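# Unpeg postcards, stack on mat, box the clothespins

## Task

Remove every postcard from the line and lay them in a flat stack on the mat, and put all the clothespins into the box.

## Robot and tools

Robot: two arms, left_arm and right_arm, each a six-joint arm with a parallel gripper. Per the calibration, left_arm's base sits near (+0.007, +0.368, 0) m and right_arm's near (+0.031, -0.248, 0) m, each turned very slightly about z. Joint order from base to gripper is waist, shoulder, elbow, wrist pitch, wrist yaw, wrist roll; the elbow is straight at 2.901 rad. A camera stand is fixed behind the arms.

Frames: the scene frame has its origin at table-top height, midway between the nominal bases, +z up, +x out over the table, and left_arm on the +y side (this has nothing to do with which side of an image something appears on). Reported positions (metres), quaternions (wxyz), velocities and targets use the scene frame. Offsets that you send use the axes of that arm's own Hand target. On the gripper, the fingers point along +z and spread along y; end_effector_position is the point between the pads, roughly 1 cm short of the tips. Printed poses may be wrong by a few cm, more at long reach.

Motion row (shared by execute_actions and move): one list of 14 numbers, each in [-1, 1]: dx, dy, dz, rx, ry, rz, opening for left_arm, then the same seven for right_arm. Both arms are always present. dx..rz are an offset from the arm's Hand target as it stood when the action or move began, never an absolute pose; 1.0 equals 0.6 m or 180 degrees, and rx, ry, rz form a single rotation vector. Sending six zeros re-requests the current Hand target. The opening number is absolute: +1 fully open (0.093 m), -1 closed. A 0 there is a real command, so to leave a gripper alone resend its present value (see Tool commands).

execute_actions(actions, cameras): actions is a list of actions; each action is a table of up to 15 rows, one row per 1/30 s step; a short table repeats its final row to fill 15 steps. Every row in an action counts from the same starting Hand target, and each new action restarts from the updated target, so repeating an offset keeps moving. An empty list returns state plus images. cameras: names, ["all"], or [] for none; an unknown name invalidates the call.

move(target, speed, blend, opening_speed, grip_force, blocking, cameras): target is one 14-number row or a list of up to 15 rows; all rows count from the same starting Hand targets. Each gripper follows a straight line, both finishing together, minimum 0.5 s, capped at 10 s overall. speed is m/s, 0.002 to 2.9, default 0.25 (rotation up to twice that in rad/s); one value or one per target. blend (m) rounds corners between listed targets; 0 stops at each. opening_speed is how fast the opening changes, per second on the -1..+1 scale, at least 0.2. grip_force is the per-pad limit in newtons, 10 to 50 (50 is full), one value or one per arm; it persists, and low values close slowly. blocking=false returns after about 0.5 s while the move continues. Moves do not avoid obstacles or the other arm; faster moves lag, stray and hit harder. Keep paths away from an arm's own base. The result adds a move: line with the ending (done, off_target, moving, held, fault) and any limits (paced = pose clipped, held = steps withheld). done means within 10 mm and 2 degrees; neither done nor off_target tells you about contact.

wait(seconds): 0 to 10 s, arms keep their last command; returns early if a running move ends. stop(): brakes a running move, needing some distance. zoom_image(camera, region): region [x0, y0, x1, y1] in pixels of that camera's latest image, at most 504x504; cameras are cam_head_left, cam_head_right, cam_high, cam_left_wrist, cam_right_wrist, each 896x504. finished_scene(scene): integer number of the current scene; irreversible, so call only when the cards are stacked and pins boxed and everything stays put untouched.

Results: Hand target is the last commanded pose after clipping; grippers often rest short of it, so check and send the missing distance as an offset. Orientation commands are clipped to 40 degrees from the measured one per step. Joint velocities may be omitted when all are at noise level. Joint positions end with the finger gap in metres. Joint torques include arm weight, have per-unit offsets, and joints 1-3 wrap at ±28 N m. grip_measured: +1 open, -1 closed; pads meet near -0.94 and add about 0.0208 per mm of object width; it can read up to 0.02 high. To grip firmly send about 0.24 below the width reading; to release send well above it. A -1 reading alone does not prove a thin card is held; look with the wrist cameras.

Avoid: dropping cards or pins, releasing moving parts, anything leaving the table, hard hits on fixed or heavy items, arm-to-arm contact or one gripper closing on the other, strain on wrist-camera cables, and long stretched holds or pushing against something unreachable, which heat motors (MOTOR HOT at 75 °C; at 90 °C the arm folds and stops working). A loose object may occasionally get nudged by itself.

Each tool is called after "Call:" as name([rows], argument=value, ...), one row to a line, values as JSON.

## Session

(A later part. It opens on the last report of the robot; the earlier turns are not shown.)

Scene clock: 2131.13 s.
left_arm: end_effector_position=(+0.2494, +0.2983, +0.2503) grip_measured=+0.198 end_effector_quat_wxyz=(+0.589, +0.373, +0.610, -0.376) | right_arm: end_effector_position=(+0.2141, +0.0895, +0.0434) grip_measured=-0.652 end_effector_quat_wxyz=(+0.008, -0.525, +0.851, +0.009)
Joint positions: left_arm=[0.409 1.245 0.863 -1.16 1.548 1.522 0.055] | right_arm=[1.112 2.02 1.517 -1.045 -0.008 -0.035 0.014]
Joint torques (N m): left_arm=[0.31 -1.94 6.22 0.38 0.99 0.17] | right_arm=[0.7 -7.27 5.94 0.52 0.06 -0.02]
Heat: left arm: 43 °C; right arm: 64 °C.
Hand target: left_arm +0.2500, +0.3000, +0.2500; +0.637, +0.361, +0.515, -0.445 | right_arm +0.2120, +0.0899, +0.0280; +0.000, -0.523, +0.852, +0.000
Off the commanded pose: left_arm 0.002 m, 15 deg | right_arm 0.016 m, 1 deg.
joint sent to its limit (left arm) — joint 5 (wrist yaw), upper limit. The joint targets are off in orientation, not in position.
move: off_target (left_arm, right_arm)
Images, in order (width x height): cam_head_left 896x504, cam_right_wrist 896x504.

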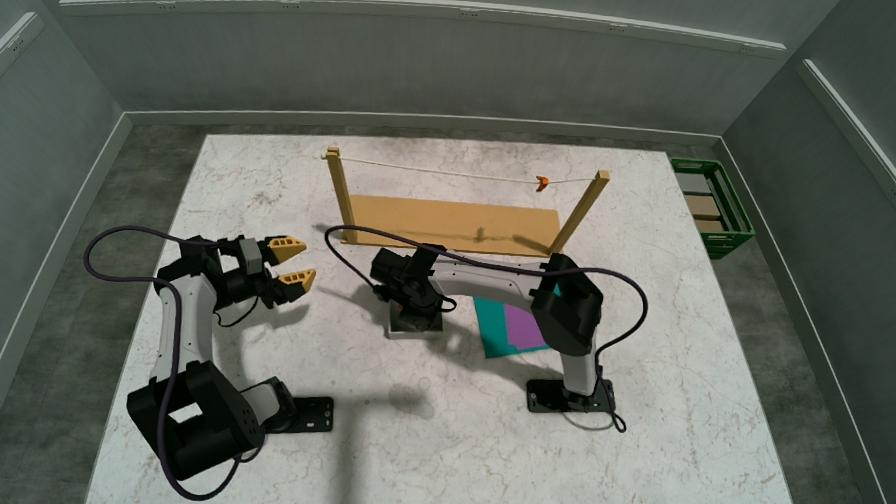

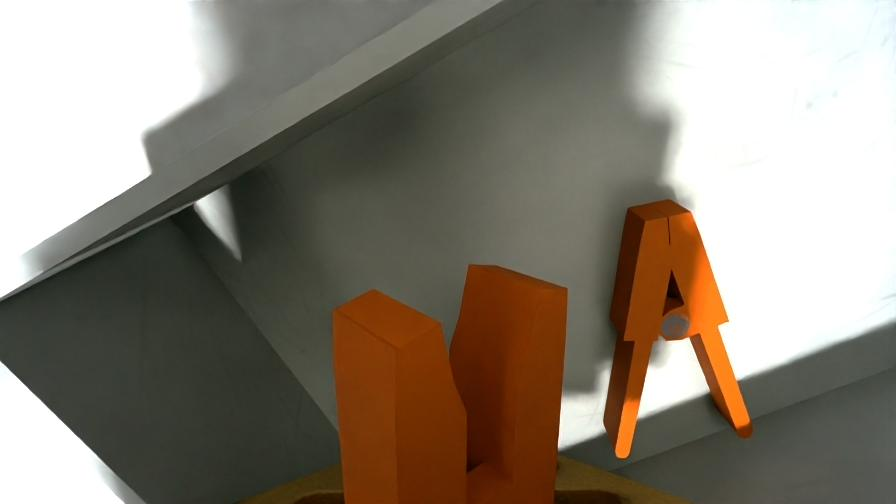

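Call:
move([
  [0,0,0,0,0,0,0.2,0,-0.0167,0.032,0,0,0,-0.66],
  [0,0,0,0,0,0,0.2,0,-0.0167,0.032,0,0,0,-0.2],
], speed=0.06, opening_speed=0.5, cameras=["cam_right_wrist"])

Scene clock: 2135.80 s.
left_arm: end_effector_position=(+0.2494, +0.2983, +0.2503) grip_measured=+0.198 end_effector_quat_wxyz=(+0.589, +0.373, +0.610, -0.376) | right_arm: end_effector_position=(+0.2175, +0.0874, +0.0185) grip_measured=-0.202 end_effector_quat_wxyz=(+0.003, -0.522, +0.853, +0.006)
Joint positions: left_arm=[0.409 1.245 0.863 -1.16 1.548 1.522 0.055] | right_arm=[1.102 2.059 1.471 -0.972 -0.006 -0.039 0.035]
Joint torques (N m): left_arm=[0.31 -1.96 6.22 0.38 0.98 0.18] | right_arm=[-0.54 -8.39 6.27 0.45 0.04 -0.25]
Heat: left arm: 43 °C; right arm: 64 °C.
Hand target: left_arm +0.2500, +0.3000, +0.2500; +0.637, +0.361, +0.515, -0.445 | right_arm +0.2210, +0.0853, +0.0087; +0.000, -0.523, +0.852, +0.000
Off the commanded pose: left_arm 0.002 m, 15 deg | right_arm 0.010 m, 1 deg.
joint sent to its limit (left arm) — joint 5 (wrist yaw), upper limit. The joint targets are off in orientation, not in position.
move: off_target (left_arm); target 2's new opening was sent with right_arm's hand 0.011 m and 1 deg from that target
Images, in order (width x height): cam_right_wrist 896x504.

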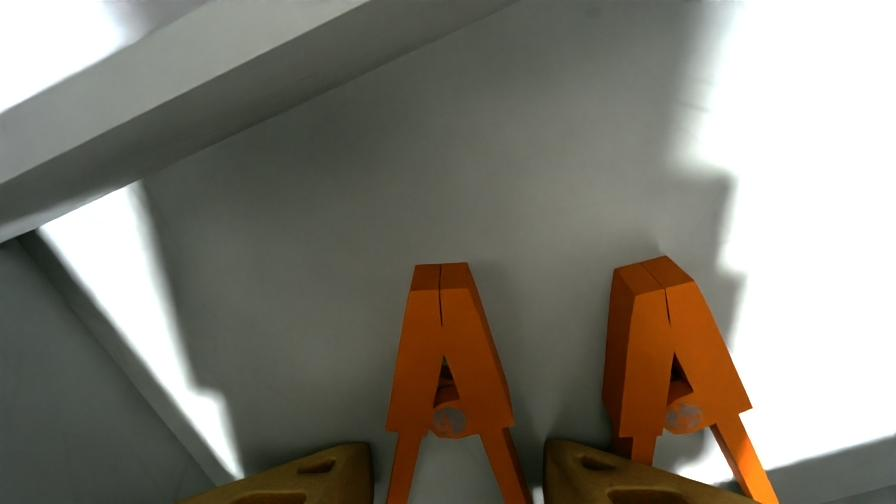

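Call:
move([
  [0,0,0,0,0,0,0.2,0,0,-0.2833,0,0,0,-0.2],
  [0,0,0,0,0,0,0.2,0.4755,-0.2965,-0.2183,0,0,0.35,-0.2],
], speed=[0.12,0.25], blend=[0.03,0], cameras=["cam_head_left","cam_high"])

Scene clock: 2150.33 s.
left_arm: end_effector_position=(+0.2494, +0.2983, +0.2503) grip_measured=+0.198 end_effector_quat_wxyz=(+0.589, +0.373, +0.610, -0.376) | right_arm: end_effector_position=(+0.2496, -0.2483, +0.1391) grip_measured=-0.202 end_effector_quat_wxyz=(-0.010, +0.003, +1.000, +0.000)
Joint positions: left_arm=[0.409 1.245 0.863 -1.16 1.548 1.522 0.055] | right_arm=[0.039 1.386 1.18 -1.384 -0.001 0.003 0.036]
Joint torques (N m): left_arm=[0.32 -1.94 6.2 0.38 0.97 0.17] | right_arm=[-0.36 -5.65 6.41 0.37 -0.01 -0.27]
Heat: left arm: 43 °C; right arm: 63 °C.
Hand target: left_arm +0.2500, +0.3000, +0.2500; +0.637, +0.361, +0.515, -0.445 | right_arm +0.2503, -0.2496, +0.1397; +0.000, -0.001, +1.000, +0.000
Off the commanded pose: left_arm 0.002 m, 15 deg | right_arm 0.002 m, 1 deg.
joint sent to its limit (left arm) — joint 5 (wrist yaw), upper limit. The joint targets are off in orientation, not in position.
move: off_target (left_arm)
Images, in order (width x height): cam_head_left 896x504, cam_high 896x504.

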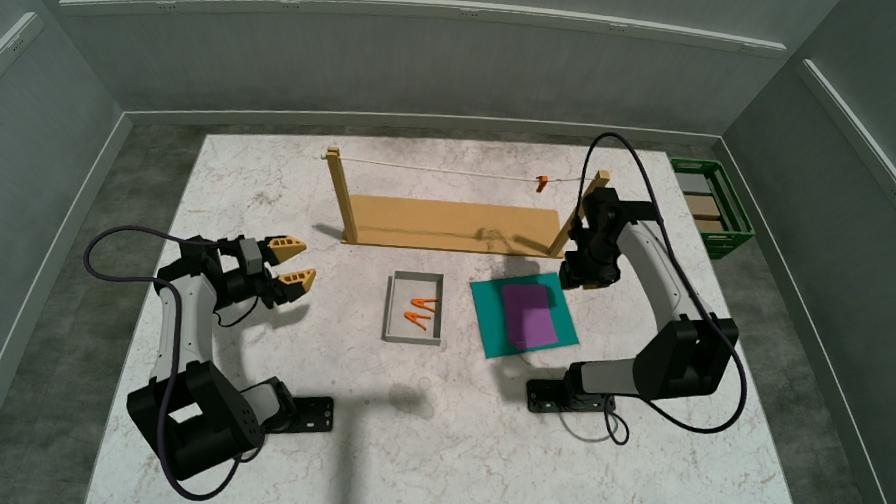

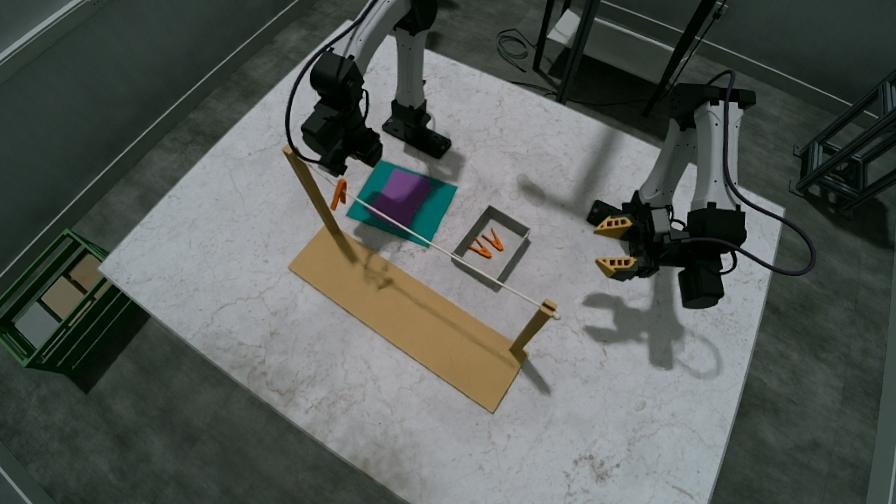

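Call:
execute_actions(actions=[], cameras=["cam_left_wrist","cam_high","cam_head_left"])

Scene clock: 2164.60 s.
left_arm: end_effector_position=(+0.2494, +0.2983, +0.2503) grip_measured=+0.198 end_effector_quat_wxyz=(+0.589, +0.373, +0.610, -0.376) | right_arm: end_effector_position=(+0.2496, -0.2483, +0.1391) grip_measured=-0.202 end_effector_quat_wxyz=(-0.010, +0.003, +1.000, +0.000)
Joint positions: left_arm=[0.409 1.245 0.863 -1.16 1.548 1.522 0.055] | right_arm=[0.039 1.386 1.18 -1.384 -0.001 0.002 0.036]
Joint velocities: within noise
Joint torques (N m): left_arm=[0.34 -1.96 6.24 0.37 0.98 0.17] | right_arm=[-0.36 -5.64 6.42 0.36 -0.01 -0.27]
Heat: left arm: 43 °C; right arm: 61 °C.
Hand target: left_arm +0.2500, +0.3000, +0.2500; +0.637, +0.361, +0.515, -0.445 | right_arm +0.2503, -0.2496, +0.1397; +0.000, -0.001, +1.000, +0.000
Tool commands: left_gripper/opening=+0.2 right_gripper/opening=-0.2
Off the commanded pose: left_arm 0.002 m, 15 deg | right_arm 0.002 m, 1 deg.
Images, in order (width x height): cam_head_left 896x504, cam_high 896x504, cam_left_wrist 896x504.

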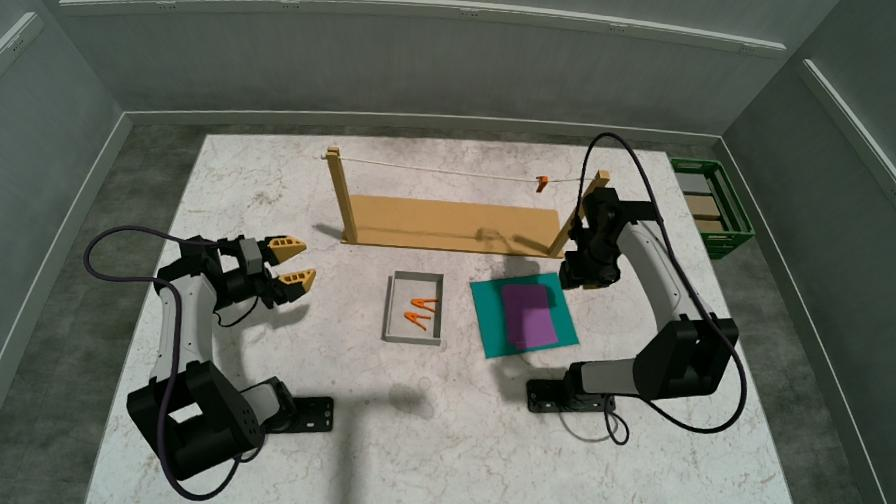

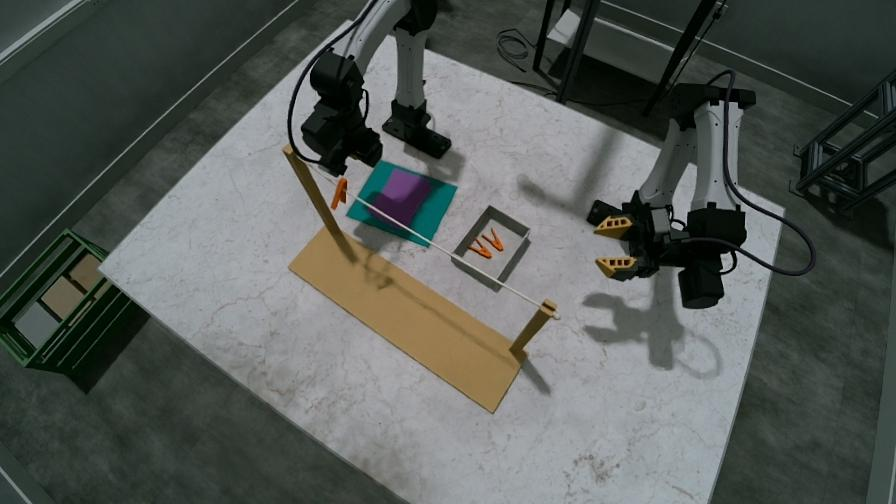

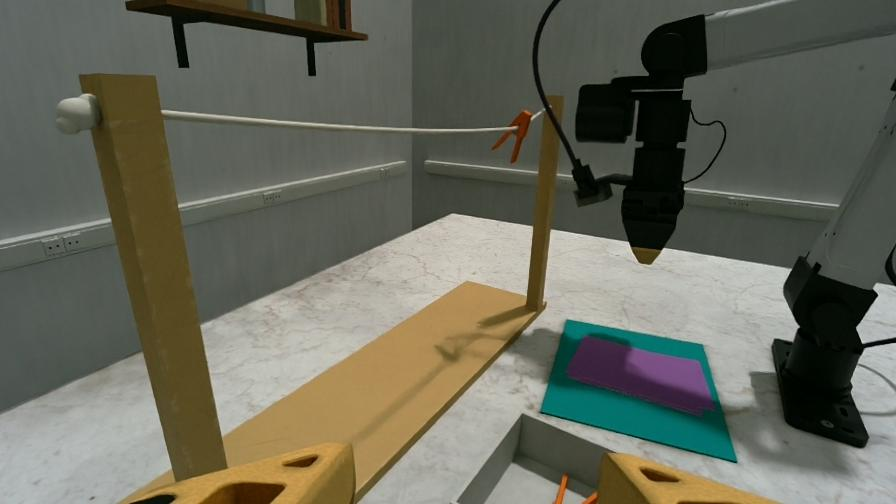

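Call:
move(target=[0,0,0,0,0,0,0.2,0.15,-0.1,0,0,0,0,-0.2], speed=0.15, cameras=["cam_left_wrist","cam_head_left"])

Call:
move(target=[0.085,-0.0053,0.5422,-0.0382,0.0333,0.0062,0.3,0,0,0,0,0,0,-0.2], speed=0.12, cameras=["cam_left_wrist","cam_head_left","cam_high"])

Scene clock: 2173.20 s.
left_arm: end_effector_position=(+0.2494, +0.2983, +0.2503) grip_measured=+0.198 end_effector_quat_wxyz=(+0.589, +0.373, +0.610, -0.376) | right_arm: end_effector_position=(+0.1652, -0.3115, +0.1412) grip_measured=-0.202 end_effector_quat_wxyz=(+0.005, +0.003, +1.000, -0.004)
Joint positions: left_arm=[0.409 1.245 0.863 -1.16 1.548 1.522 0.055] | right_arm=[-0.398 1.082 0.989 -1.464 0.002 -0.434 0.036]
Joint torques (N m): left_arm=[0.35 -1.98 6.22 0.39 0.98 0.17] | right_arm=[-0.4 -2.24 6.31 0.18 -0.08 -0.29]
Heat: left arm: 43 °C; right arm: 61 °C.
Hand target: left_arm +0.2500, +0.3000, +0.2500; +0.637, +0.361, +0.515, -0.445 | right_arm +0.1603, -0.3096, +0.1396; +0.000, -0.001, +1.000, +0.000
Off the commanded pose: left_arm 0.002 m, 15 deg | right_arm 0.005 m, 1 deg.
joint sent to its limit (left arm) — joint 5 (wrist yaw), upper limit. The joint targets are off in orientation, not in position.
move: off_target (left_arm)
Images, in order (width x height): cam_head_left 896x504, cam_left_wrist 896x504.

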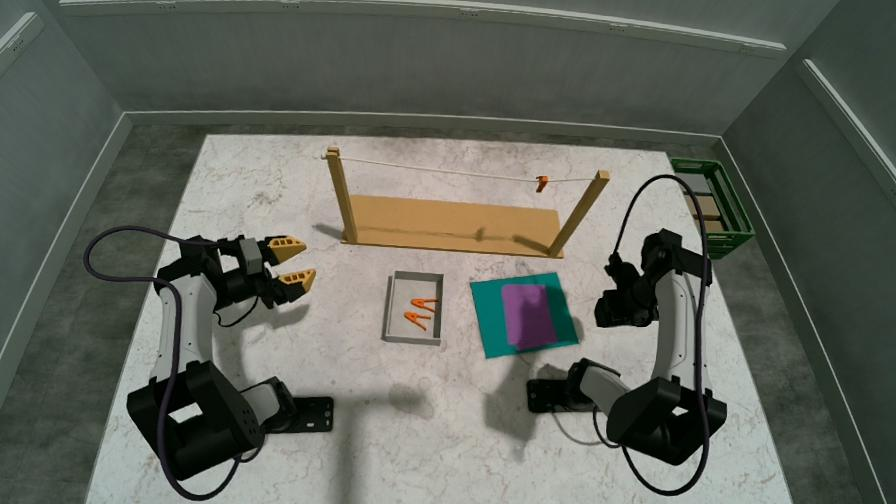

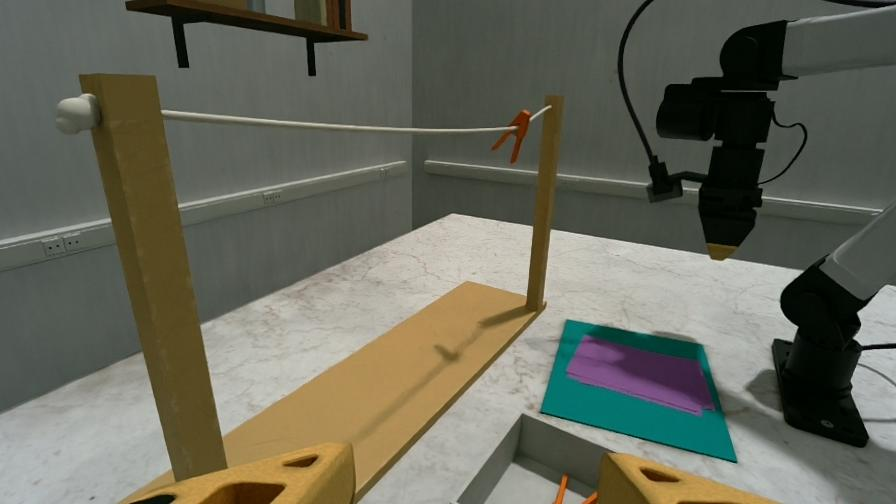

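Scene clock: 2176.83 s.
left_arm: end_effector_position=(+0.3553, -0.0064, +0.2602) grip_measured=+0.298 end_effector_quat_wxyz=(+0.622, +0.358, +0.578, -0.388) | right_arm: end_effector_position=(+0.1652, -0.3115, +0.1412) grip_measured=-0.202 end_effector_quat_wxyz=(+0.005, +0.003, +1.000, -0.004)
Joint positions: left_arm=[-0.728 1.743 0.95 0.877 0.427 -0.038 0.059] | right_arm=[-0.398 1.082 0.989 -1.464 0.002 -0.435 0.036]
Joint torques (N m): left_arm=[-0.61 -6.28 9.44 2.27 -0.14 -0.12] | right_arm=[-0.4 -2.28 6.32 0.18 -0.07 -0.28]
Heat: left arm: 43 °C; right arm: 61 °C.
Hand target: left_arm +0.3598, -0.0100, +0.2679; +0.634, +0.350, +0.570, -0.388 | right_arm +0.1603, -0.3096, +0.1396; +0.000, -0.001, +1.000, +0.000
Off the commanded pose: left_arm 0.010 m, 2 deg | right_arm 0.005 m, 1 deg.
move: done
Images, in order (width x height): cam_head_left 896x504, cam_high 896x504, cam_left_wrist 896x504.

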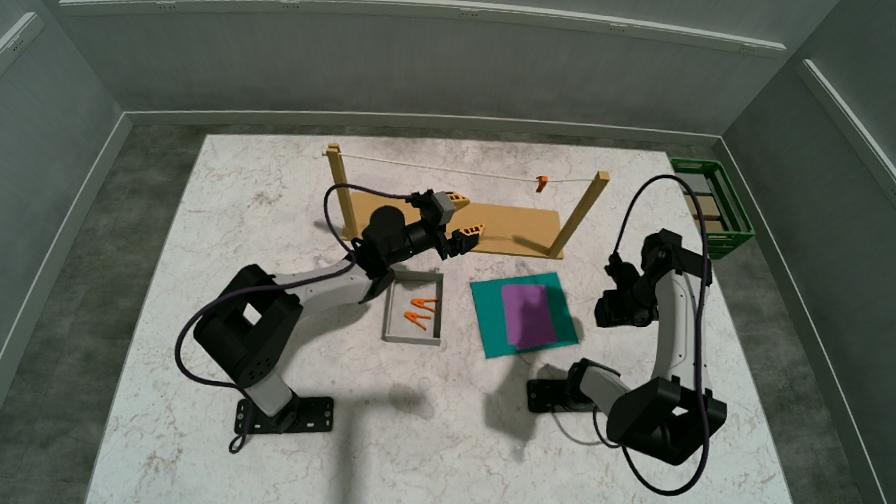

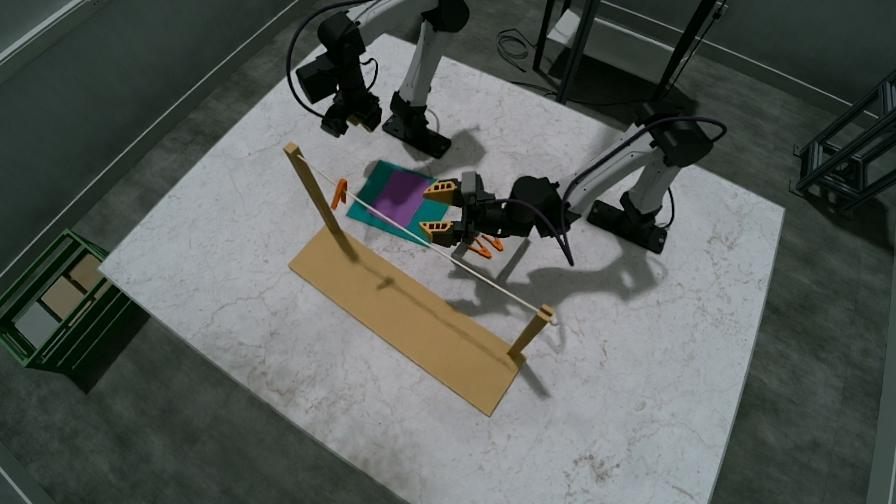

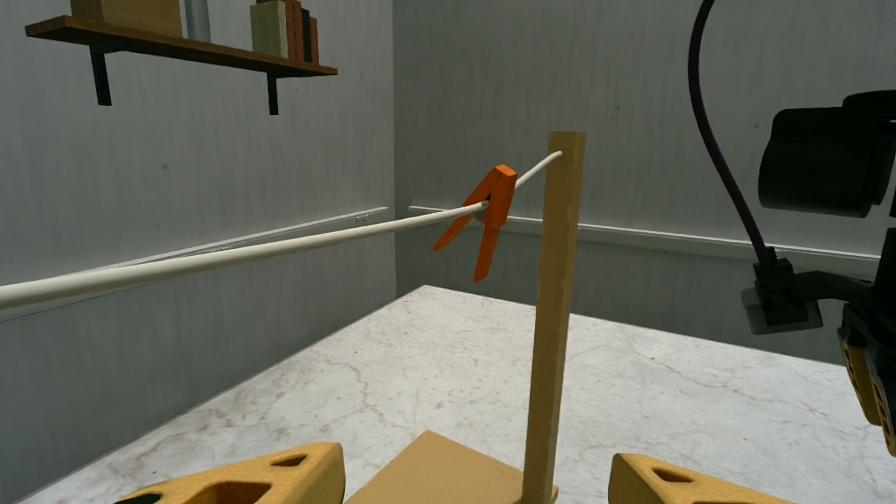

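Call:
move(target=[0.0005,-0.0385,0.1505,0,0,0,0.3,0,0,0,0,0,0,-0.2], speed=0.08, cameras=["cam_left_wrist"])

Scene clock: 2189.93 s.
left_arm: end_effector_position=(+0.3739, -0.0967, +0.2802) grip_measured=+0.298 end_effector_quat_wxyz=(+0.632, +0.352, +0.564, -0.397) | right_arm: end_effector_position=(+0.1652, -0.3115, +0.1412) grip_measured=-0.202 end_effector_quat_wxyz=(+0.005, +0.003, +1.000, -0.004)
Joint positions: left_arm=[-0.862 1.985 1.323 0.782 0.298 -0.038 0.059] | right_arm=[-0.398 1.082 0.989 -1.464 0.002 -0.435 0.036]
Joint torques (N m): left_arm=[-0.32 -8.25 10.04 1.9 -0.13 0.04] | right_arm=[-0.4 -2.28 6.32 0.18 -0.06 -0.27]
Heat: left arm: 46 °C; right arm: 60 °C.
Hand target: left_arm +0.3800, -0.1005, +0.2769; +0.634, +0.350, +0.570, -0.388 | right_arm +0.1603, -0.3096, +0.1396; +0.000, -0.001, +1.000, +0.000
Off the commanded pose: left_arm 0.008 m, 1 deg | right_arm 0.005 m, 1 deg.
move: done
Images, in order (width x height): cam_left_wrist 896x504.

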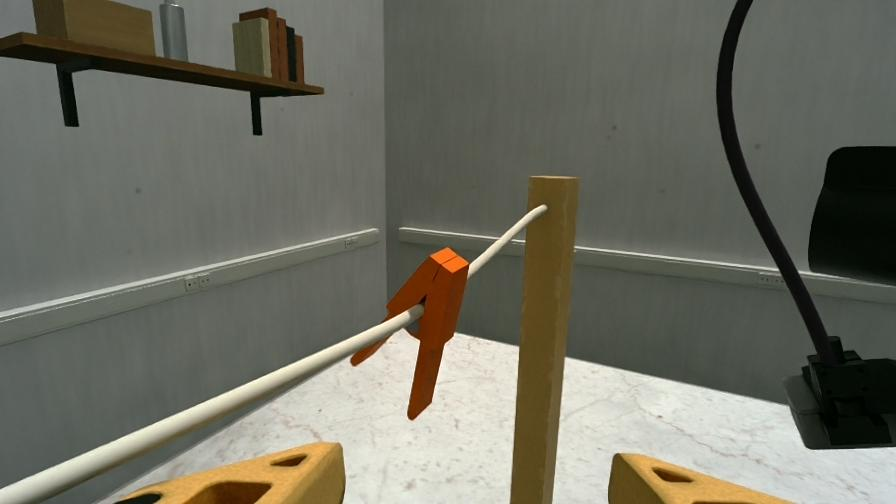

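Call:
move(target=[0.005,0.0225,0.07,0,0,0,0.6,0,0,0,0,0,0,-0.2], speed=0.06, cameras=["cam_left_wrist"])

Scene clock: 2204.23 s.
left_arm: end_effector_position=(+0.4043, -0.1290, +0.2830) grip_measured=+0.598 end_effector_quat_wxyz=(+0.633, +0.352, +0.564, -0.397) | right_arm: end_effector_position=(+0.1652, -0.3115, +0.1412) grip_measured=-0.202 end_effector_quat_wxyz=(+0.005, +0.003, +1.000, -0.004)
Joint positions: left_arm=[-0.862 2.139 1.57 0.69 0.297 -0.038 0.074] | right_arm=[-0.398 1.082 0.989 -1.464 0.002 -0.435 0.036]
Joint torques (N m): left_arm=[-0.05 -9.48 10.32 1.93 -0.12 0.03] | right_arm=[-0.4 -2.25 6.27 0.19 -0.06 -0.27]
Heat: left arm: 47 °C; right arm: 60 °C.
Hand target: left_arm +0.4111, -0.1319, +0.2785; +0.634, +0.350, +0.570, -0.388 | right_arm +0.1603, -0.3096, +0.1396; +0.000, -0.001, +1.000, +0.000
Off the commanded pose: left_arm 0.009 m, 1 deg | right_arm 0.005 m, 1 deg.
move: done
Images, in order (width x height): cam_left_wrist 896x504.

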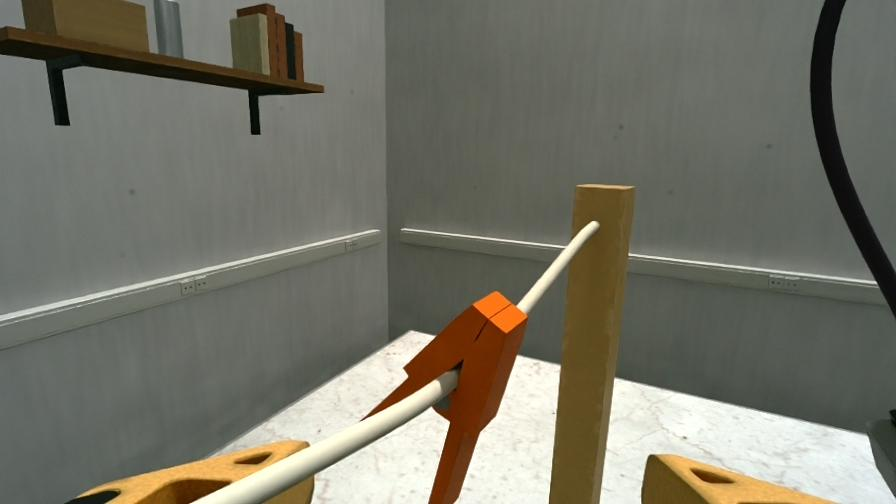

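Call:
move([
  [0.0265,0,-0.003,0,0,0,0.6,0,0,0,0,0,0,-0.2],
  [0.0323,0.0028,0.0525,0,0,0,0.6,0,0,0,0,0,0,-0.2],
], speed=0.05, blend=0.005, cameras=["cam_left_wrist","cam_high","cam_head_left"])

Scene clock: 2209.33 s.
left_arm: end_effector_position=(+0.4235, -0.1561, +0.2685) grip_measured=+0.598 end_effector_quat_wxyz=(+0.633, +0.351, +0.564, -0.397) | right_arm: end_effector_position=(+0.1652, -0.3115, +0.1412) grip_measured=-0.202 end_effector_quat_wxyz=(+0.005, +0.003, +1.000, -0.004)
Joint positions: left_arm=[-0.872 2.282 1.746 0.659 0.286 -0.038 0.074] | right_arm=[-0.398 1.082 0.989 -1.464 0.002 -0.435 0.036]
Joint torques (N m): left_arm=[-0.53 -10.44 10.35 1.92 -0.17 0.03] | right_arm=[-0.39 -2.28 6.32 0.19 -0.07 -0.27]
Heat: left arm: 47 °C; right arm: 60 °C.
Hand target: left_arm +0.4279, -0.1608, +0.2623; +0.634, +0.350, +0.570, -0.388 | right_arm +0.1603, -0.3096, +0.1396; +0.000, -0.001, +1.000, +0.000
Off the commanded pose: left_arm 0.009 m, 1 deg | right_arm 0.005 m, 1 deg.
move: done
Images, in order (width x height): cam_head_left 896x504, cam_high 896x504, cam_left_wrist 896x504.

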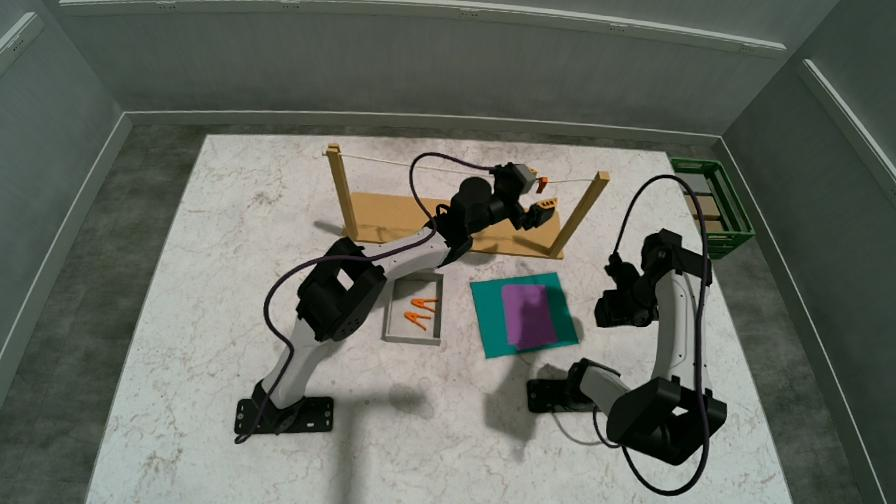

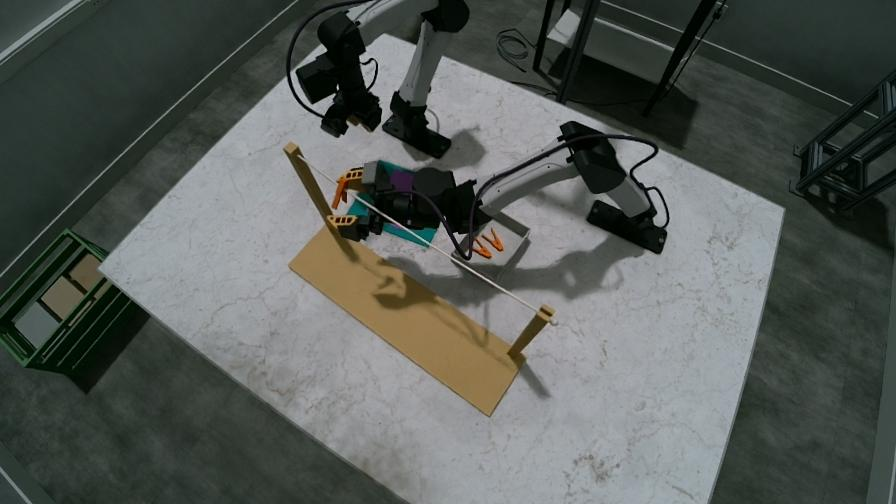

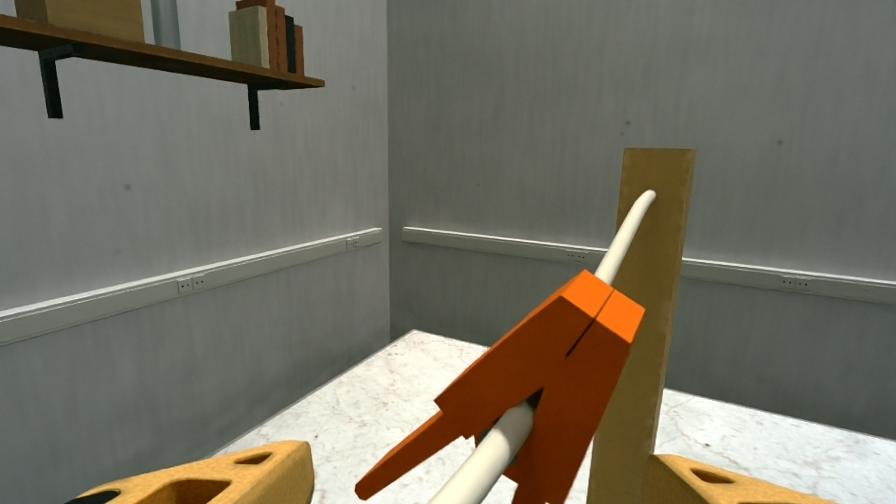

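Call:
move(target=[0,-0.0183,0,0,0,0,0.4,0,0,0,0,0,0,-0.2], speed=0.03, opening_speed=0.5, cameras=["cam_left_wrist"])

Call:
move(target=[0,0,0,0,0,0,0.15,0,0,0,0,0,0,-0.2], speed=0.03, opening_speed=0.4, cameras=["cam_left_wrist"])

Scene clock: 2217.90 s.
left_arm: end_effector_position=(+0.4144, -0.1640, +0.2684) grip_measured=+0.402 end_effector_quat_wxyz=(+0.632, +0.351, +0.564, -0.398) | right_arm: end_effector_position=(+0.1652, -0.3115, +0.1412) grip_measured=-0.202 end_effector_quat_wxyz=(+0.005, +0.003, +1.000, -0.004)
Joint positions: left_arm=[-0.895 2.282 1.746 0.658 0.266 -0.038 0.065] | right_arm=[-0.398 1.082 0.989 -1.464 0.002 -0.435 0.036]
Joint torques (N m): left_arm=[-0.35 -11.25 8.92 1.99 -0.17 0.08] | right_arm=[-0.39 -2.28 6.31 0.18 -0.07 -0.28]
Heat: left arm: 49 °C; right arm: 60 °C.
Hand target: left_arm +0.4180, -0.1658, +0.2623; +0.634, +0.350, +0.570, -0.388 | right_arm +0.1603, -0.3096, +0.1396; +0.000, -0.001, +1.000, +0.000
Off the commanded pose: left_arm 0.007 m, 1 deg | right_arm 0.005 m, 1 deg.
move: done
Images, in order (width x height): cam_left_wrist 896x504.

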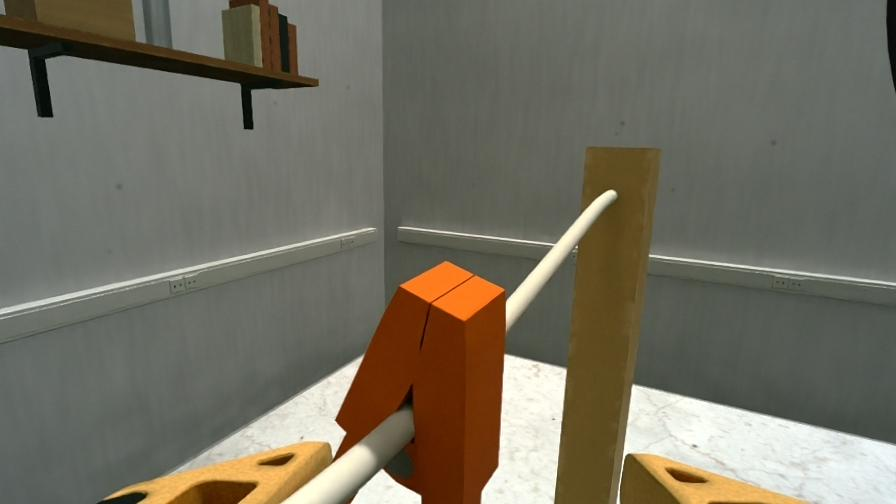

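Scene clock: 2218.73 s.
left_arm: end_effector_position=(+0.4145, -0.1640, +0.2684) grip_measured=+0.152 end_effector_quat_wxyz=(+0.632, +0.351, +0.565, -0.398) | right_arm: end_effector_position=(+0.1652, -0.3115, +0.1412) grip_measured=-0.202 end_effector_quat_wxyz=(+0.005, +0.003, +1.000, -0.004)
Joint positions: left_arm=[-0.895 2.282 1.746 0.658 0.265 -0.038 0.053] | right_arm=[-0.398 1.082 0.989 -1.464 0.002 -0.435 0.036]
Joint torques (N m): left_arm=[-0.34 -11.28 8.95 1.99 -0.15 0.07] | right_arm=[-0.4 -2.24 6.31 0.19 -0.07 -0.28]
Heat: left arm: 50 °C; right arm: 60 °C.
Hand target: left_arm +0.4180, -0.1659, +0.2623; +0.634, +0.350, +0.570, -0.388 | right_arm +0.1603, -0.3096, +0.1396; +0.000, -0.001, +1.000, +0.000
Off the commanded pose: left_arm 0.007 m, 1 deg | right_arm 0.005 m, 1 deg.
move: done
Images, in order (width x height): cam_left_wrist 896x504.

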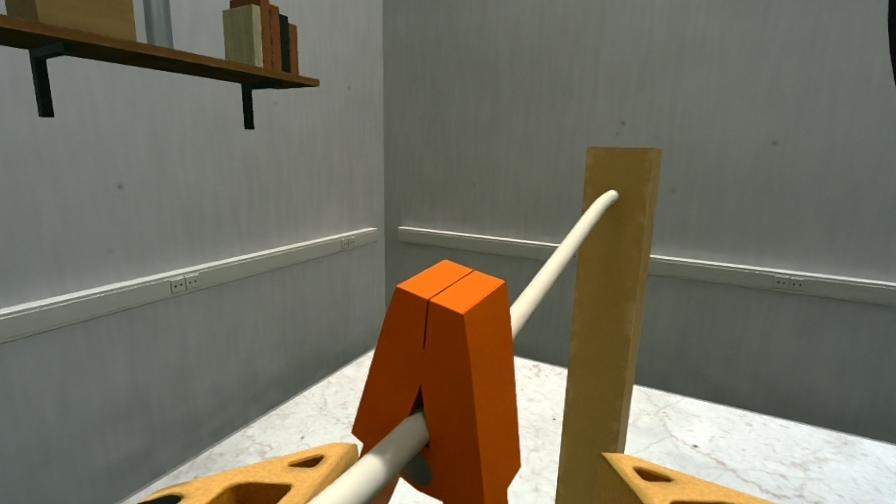

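Call:
move(target=[0,0.004,0,0,0,0,-0.15,0,0,0,0,0,0,-0.2], speed=0.03, opening_speed=0.4, cameras=["cam_left_wrist"])

Call:
move(target=[0,0.003,0,0,0,0,-0.32,0,0,0,0,0,0,-0.2], speed=0.03, opening_speed=0.3, cameras=["cam_left_wrist"])

Scene clock: 2222.57 s.
left_arm: end_effector_position=(+0.4145, -0.1640, +0.2684) grip_measured=-0.148 end_effector_quat_wxyz=(+0.632, +0.351, +0.565, -0.398) | right_arm: end_effector_position=(+0.1652, -0.3115, +0.1412) grip_measured=-0.202 end_effector_quat_wxyz=(+0.005, +0.003, +1.000, -0.004)
Joint positions: left_arm=[-0.895 2.282 1.746 0.658 0.265 -0.038 0.038] | right_arm=[-0.398 1.082 0.989 -1.464 0.002 -0.435 0.036]
Joint torques (N m): left_arm=[0.03 -11.07 9.25 1.98 -0.11 0.06] | right_arm=[-0.4 -2.26 6.34 0.19 -0.06 -0.28]
Heat: left arm: 50 °C; right arm: 60 °C.
Hand target: left_arm +0.4201, -0.1648, +0.2623; +0.634, +0.350, +0.570, -0.388 | right_arm +0.1603, -0.3096, +0.1396; +0.000, -0.001, +1.000, +0.000
Off the commanded pose: left_arm 0.008 m, 1 deg | right_arm 0.005 m, 1 deg.
move: done
Images, in order (width x height): cam_left_wrist 896x504.

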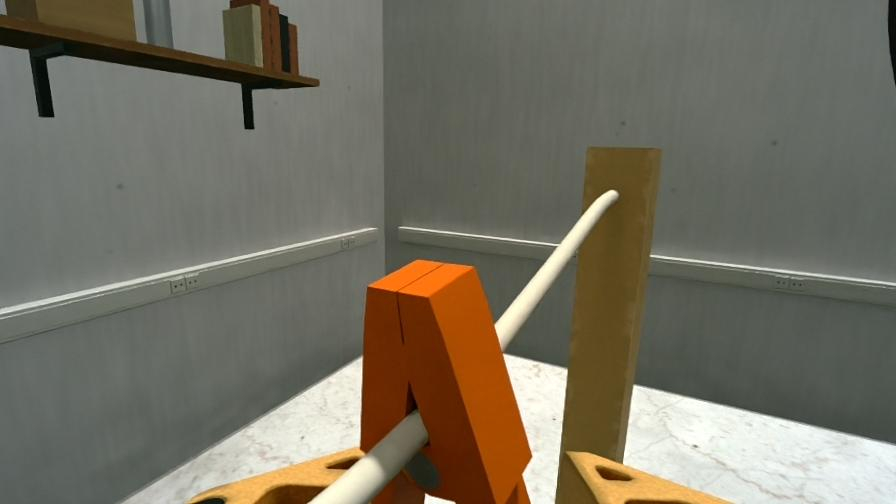

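Scene clock: 2223.33 s.
left_arm: end_effector_position=(+0.4145, -0.1640, +0.2684) grip_measured=-0.315 end_effector_quat_wxyz=(+0.632, +0.351, +0.565, -0.398) | right_arm: end_effector_position=(+0.1652, -0.3115, +0.1412) grip_measured=-0.202 end_effector_quat_wxyz=(+0.005, +0.003, +1.000, -0.004)
Joint positions: left_arm=[-0.895 2.282 1.746 0.658 0.265 -0.038 0.03] | right_arm=[-0.398 1.082 0.989 -1.464 0.002 -0.435 0.036]
Joint torques (N m): left_arm=[0.36 -10.97 9.43 1.97 -0.06 0.06] | right_arm=[-0.39 -2.28 6.32 0.18 -0.06 -0.27]
Heat: left arm: 50 °C; right arm: 60 °C.
Hand target: left_arm +0.4217, -0.1640, +0.2623; +0.634, +0.350, +0.570, -0.388 | right_arm +0.1603, -0.3096, +0.1396; +0.000, -0.001, +1.000, +0.000
Off the commanded pose: left_arm 0.009 m, 1 deg | right_arm 0.005 m, 1 deg.
move: done
Images, in order (width x height): cam_left_wrist 896x504.

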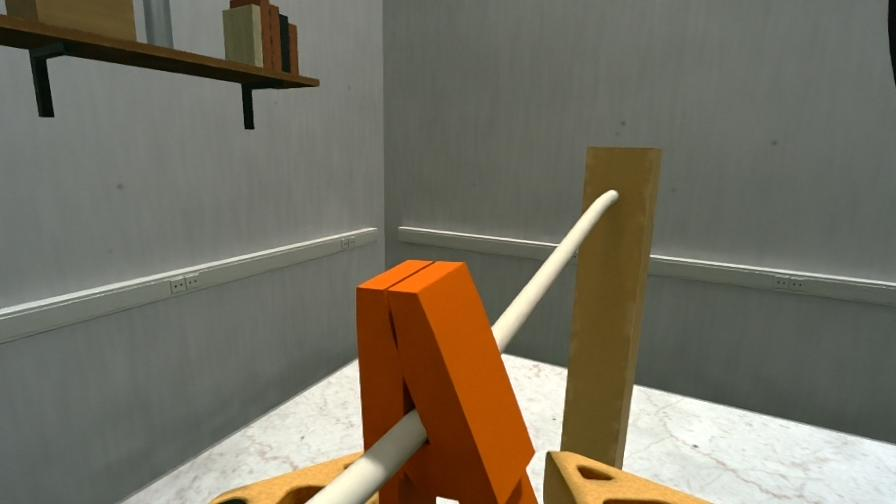

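Call:
move(target=[0,0.008,0,0,0,0,-0.32,0,0,0,0,0,0,-0.2], speed=0.03, cameras=["cam_left_wrist"])

Scene clock: 2226.47 s.
left_arm: end_effector_position=(+0.4184, -0.1610, +0.2684) grip_measured=-0.315 end_effector_quat_wxyz=(+0.634, +0.349, +0.566, -0.396) | right_arm: end_effector_position=(+0.1652, -0.3115, +0.1412) grip_measured=-0.202 end_effector_quat_wxyz=(+0.005, +0.003, +1.000, -0.004)
Joint positions: left_arm=[-0.887 2.282 1.746 0.658 0.265 -0.038 0.03] | right_arm=[-0.398 1.082 0.989 -1.464 0.002 -0.435 0.036]
Joint torques (N m): left_arm=[0.51 -10.56 10.09 1.94 0.03 0.05] | right_arm=[-0.4 -2.29 6.31 0.18 -0.07 -0.28]
Heat: left arm: 50 °C; right arm: 60 °C.
Hand target: left_arm +0.4260, -0.1617, +0.2623; +0.634, +0.350, +0.570, -0.388 | right_arm +0.1603, -0.3096, +0.1396; +0.000, -0.001, +1.000, +0.000
Off the commanded pose: left_arm 0.010 m, 1 deg | right_arm 0.005 m, 1 deg.
move: done
Images, in order (width x height): cam_left_wrist 896x504.

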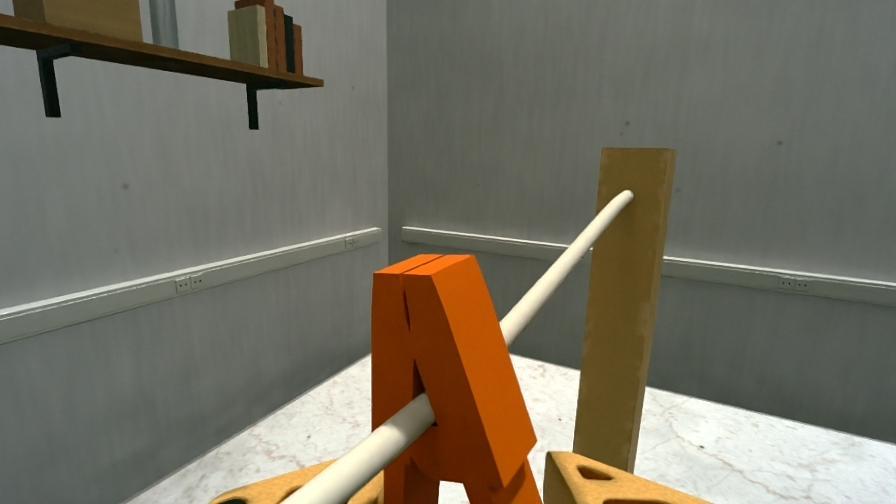

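Call:
zoom_image(camera="cam_left_wrist", region=[280, 230, 680, 504])

Call:
wait(seconds=0.1, cameras=["cam_high","cam_head_right"])

Call:
zoom_image(camera="cam_high", region=[270, 130, 470, 270])

Call:
zoom_image(camera="cam_head_right", region=[480, 120, 680, 260])

Scaled by 1.260 from the camera's 896x504 image, which has a finer 1280x720 frame.

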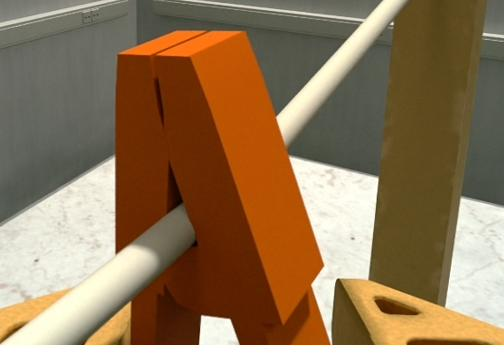

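Scene clock: 2238.00 s.
left_arm: end_effector_position=(+0.4184, -0.1610, +0.2684) grip_measured=-0.315 end_effector_quat_wxyz=(+0.634, +0.349, +0.566, -0.396) | right_arm: end_effector_position=(+0.1652, -0.3115, +0.1412) grip_measured=-0.202 end_effector_quat_wxyz=(+0.005, +0.003, +1.000, -0.004)
Joint positions: left_arm=[-0.887 2.282 1.746 0.658 0.265 -0.038 0.03] | right_arm=[-0.398 1.082 0.989 -1.464 0.002 -0.435 0.036]
Joint torques (N m): left_arm=[0.5 -10.59 10.06 1.94 0.03 0.04] | right_arm=[-0.4 -2.3 6.34 0.18 -0.06 -0.27]
Heat: left arm: 52 °C; right arm: 59 °C.
Hand target: left_arm +0.4260, -0.1617, +0.2623; +0.634, +0.350, +0.570, -0.388 | right_arm +0.1603, -0.3096, +0.1396; +0.000, -0.001, +1.000, +0.000
Tool commands: left_gripper/opening=-0.32 right_gripper/opening=-0.2
Off the commanded pose: left_arm 0.010 m, 1 deg | right_arm 0.005 m, 1 deg.
wait: 0.10 s; at rest from the start
Images, in order (width x height): cam_head_right 896x504, cam_high 896x504.

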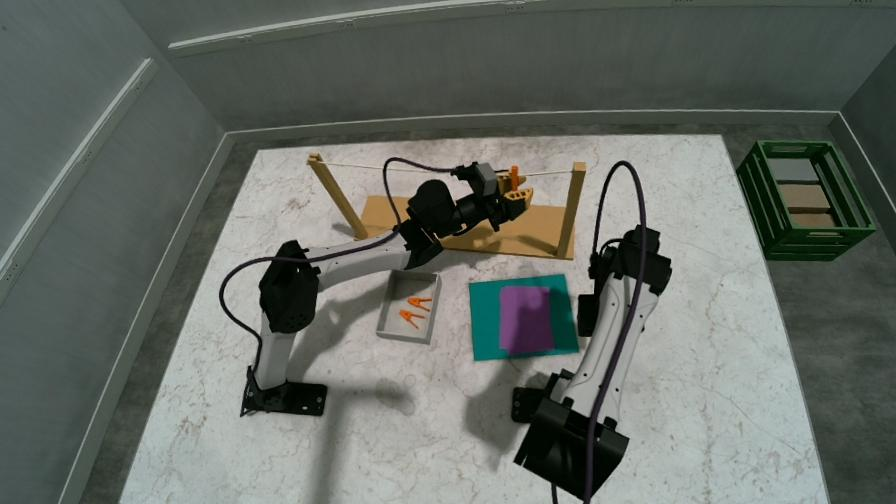

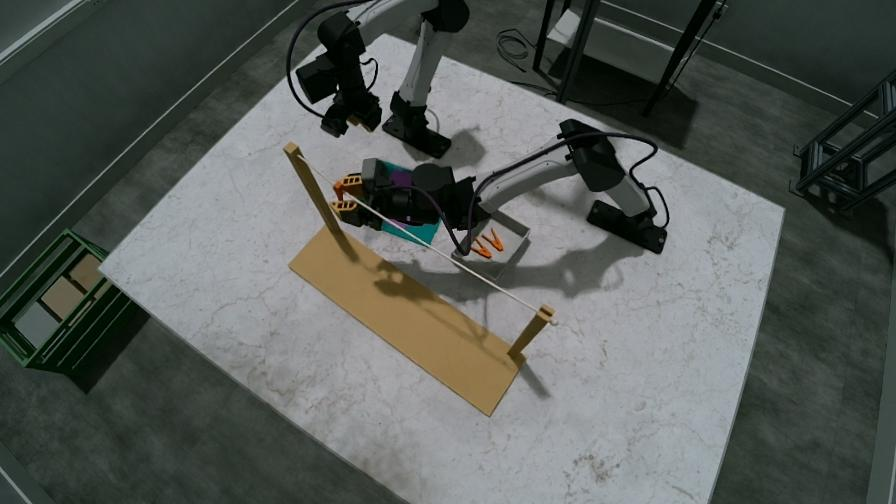

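Scaled by 2.520 from the camera's 896x504 image, which has a finer 1280x720 frame.

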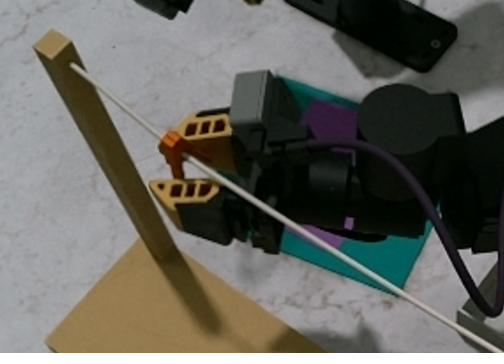

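Scaled by 2.520 from the camera's 896x504 image, which has a finer 1280x720 frame.

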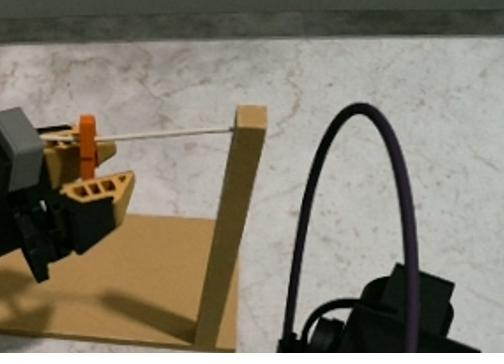

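Call:
move(target=[0,0.003,0,0,0,0,-0.48,0,0,0,0,0,0,-0.2], speed=0.03, opening_speed=0.3, cameras=["cam_left_wrist"])

Scene clock: 2241.37 s.
left_arm: end_effector_position=(+0.4212, -0.1589, +0.2681) grip_measured=-0.472 end_effector_quat_wxyz=(+0.634, +0.347, +0.567, -0.394) | right_arm: end_effector_position=(+0.1652, -0.3115, +0.1412) grip_measured=-0.202 end_effector_quat_wxyz=(+0.005, +0.003, +1.000, -0.004)
Joint positions: left_arm=[-0.882 2.282 1.746 0.656 0.265 -0.038 0.023] | right_arm=[-0.398 1.082 0.989 -1.464 0.002 -0.435 0.036]
Joint torques (N m): left_arm=[0.31 -10.41 10.39 1.95 0.07 0.05] | right_arm=[-0.38 -2.25 6.34 0.18 -0.06 -0.28]
Heat: left arm: 52 °C; right arm: 59 °C.
Hand target: left_arm +0.4276, -0.1609, +0.2623; +0.634, +0.350, +0.570, -0.388 | right_arm +0.1603, -0.3096, +0.1396; +0.000, -0.001, +1.000, +0.000
Off the commanded pose: left_arm 0.009 m, 1 deg | right_arm 0.005 m, 1 deg.
move: done
Images, in order (width x height): cam_left_wrist 896x504.

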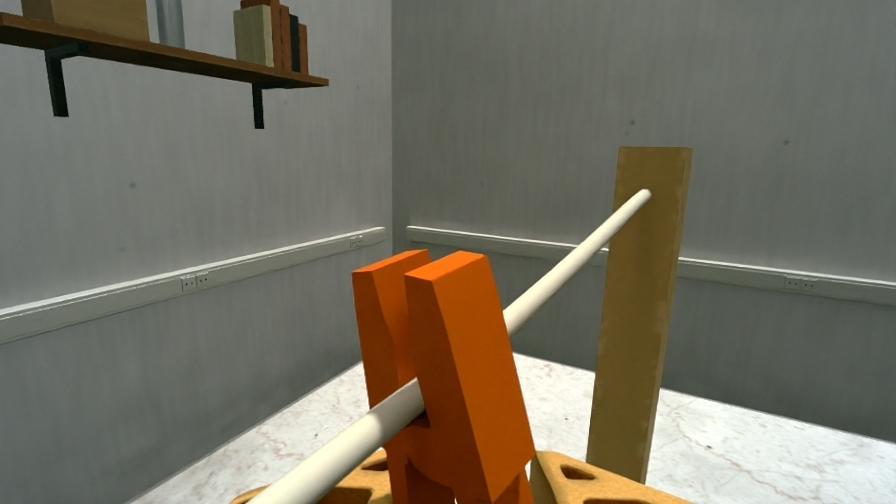

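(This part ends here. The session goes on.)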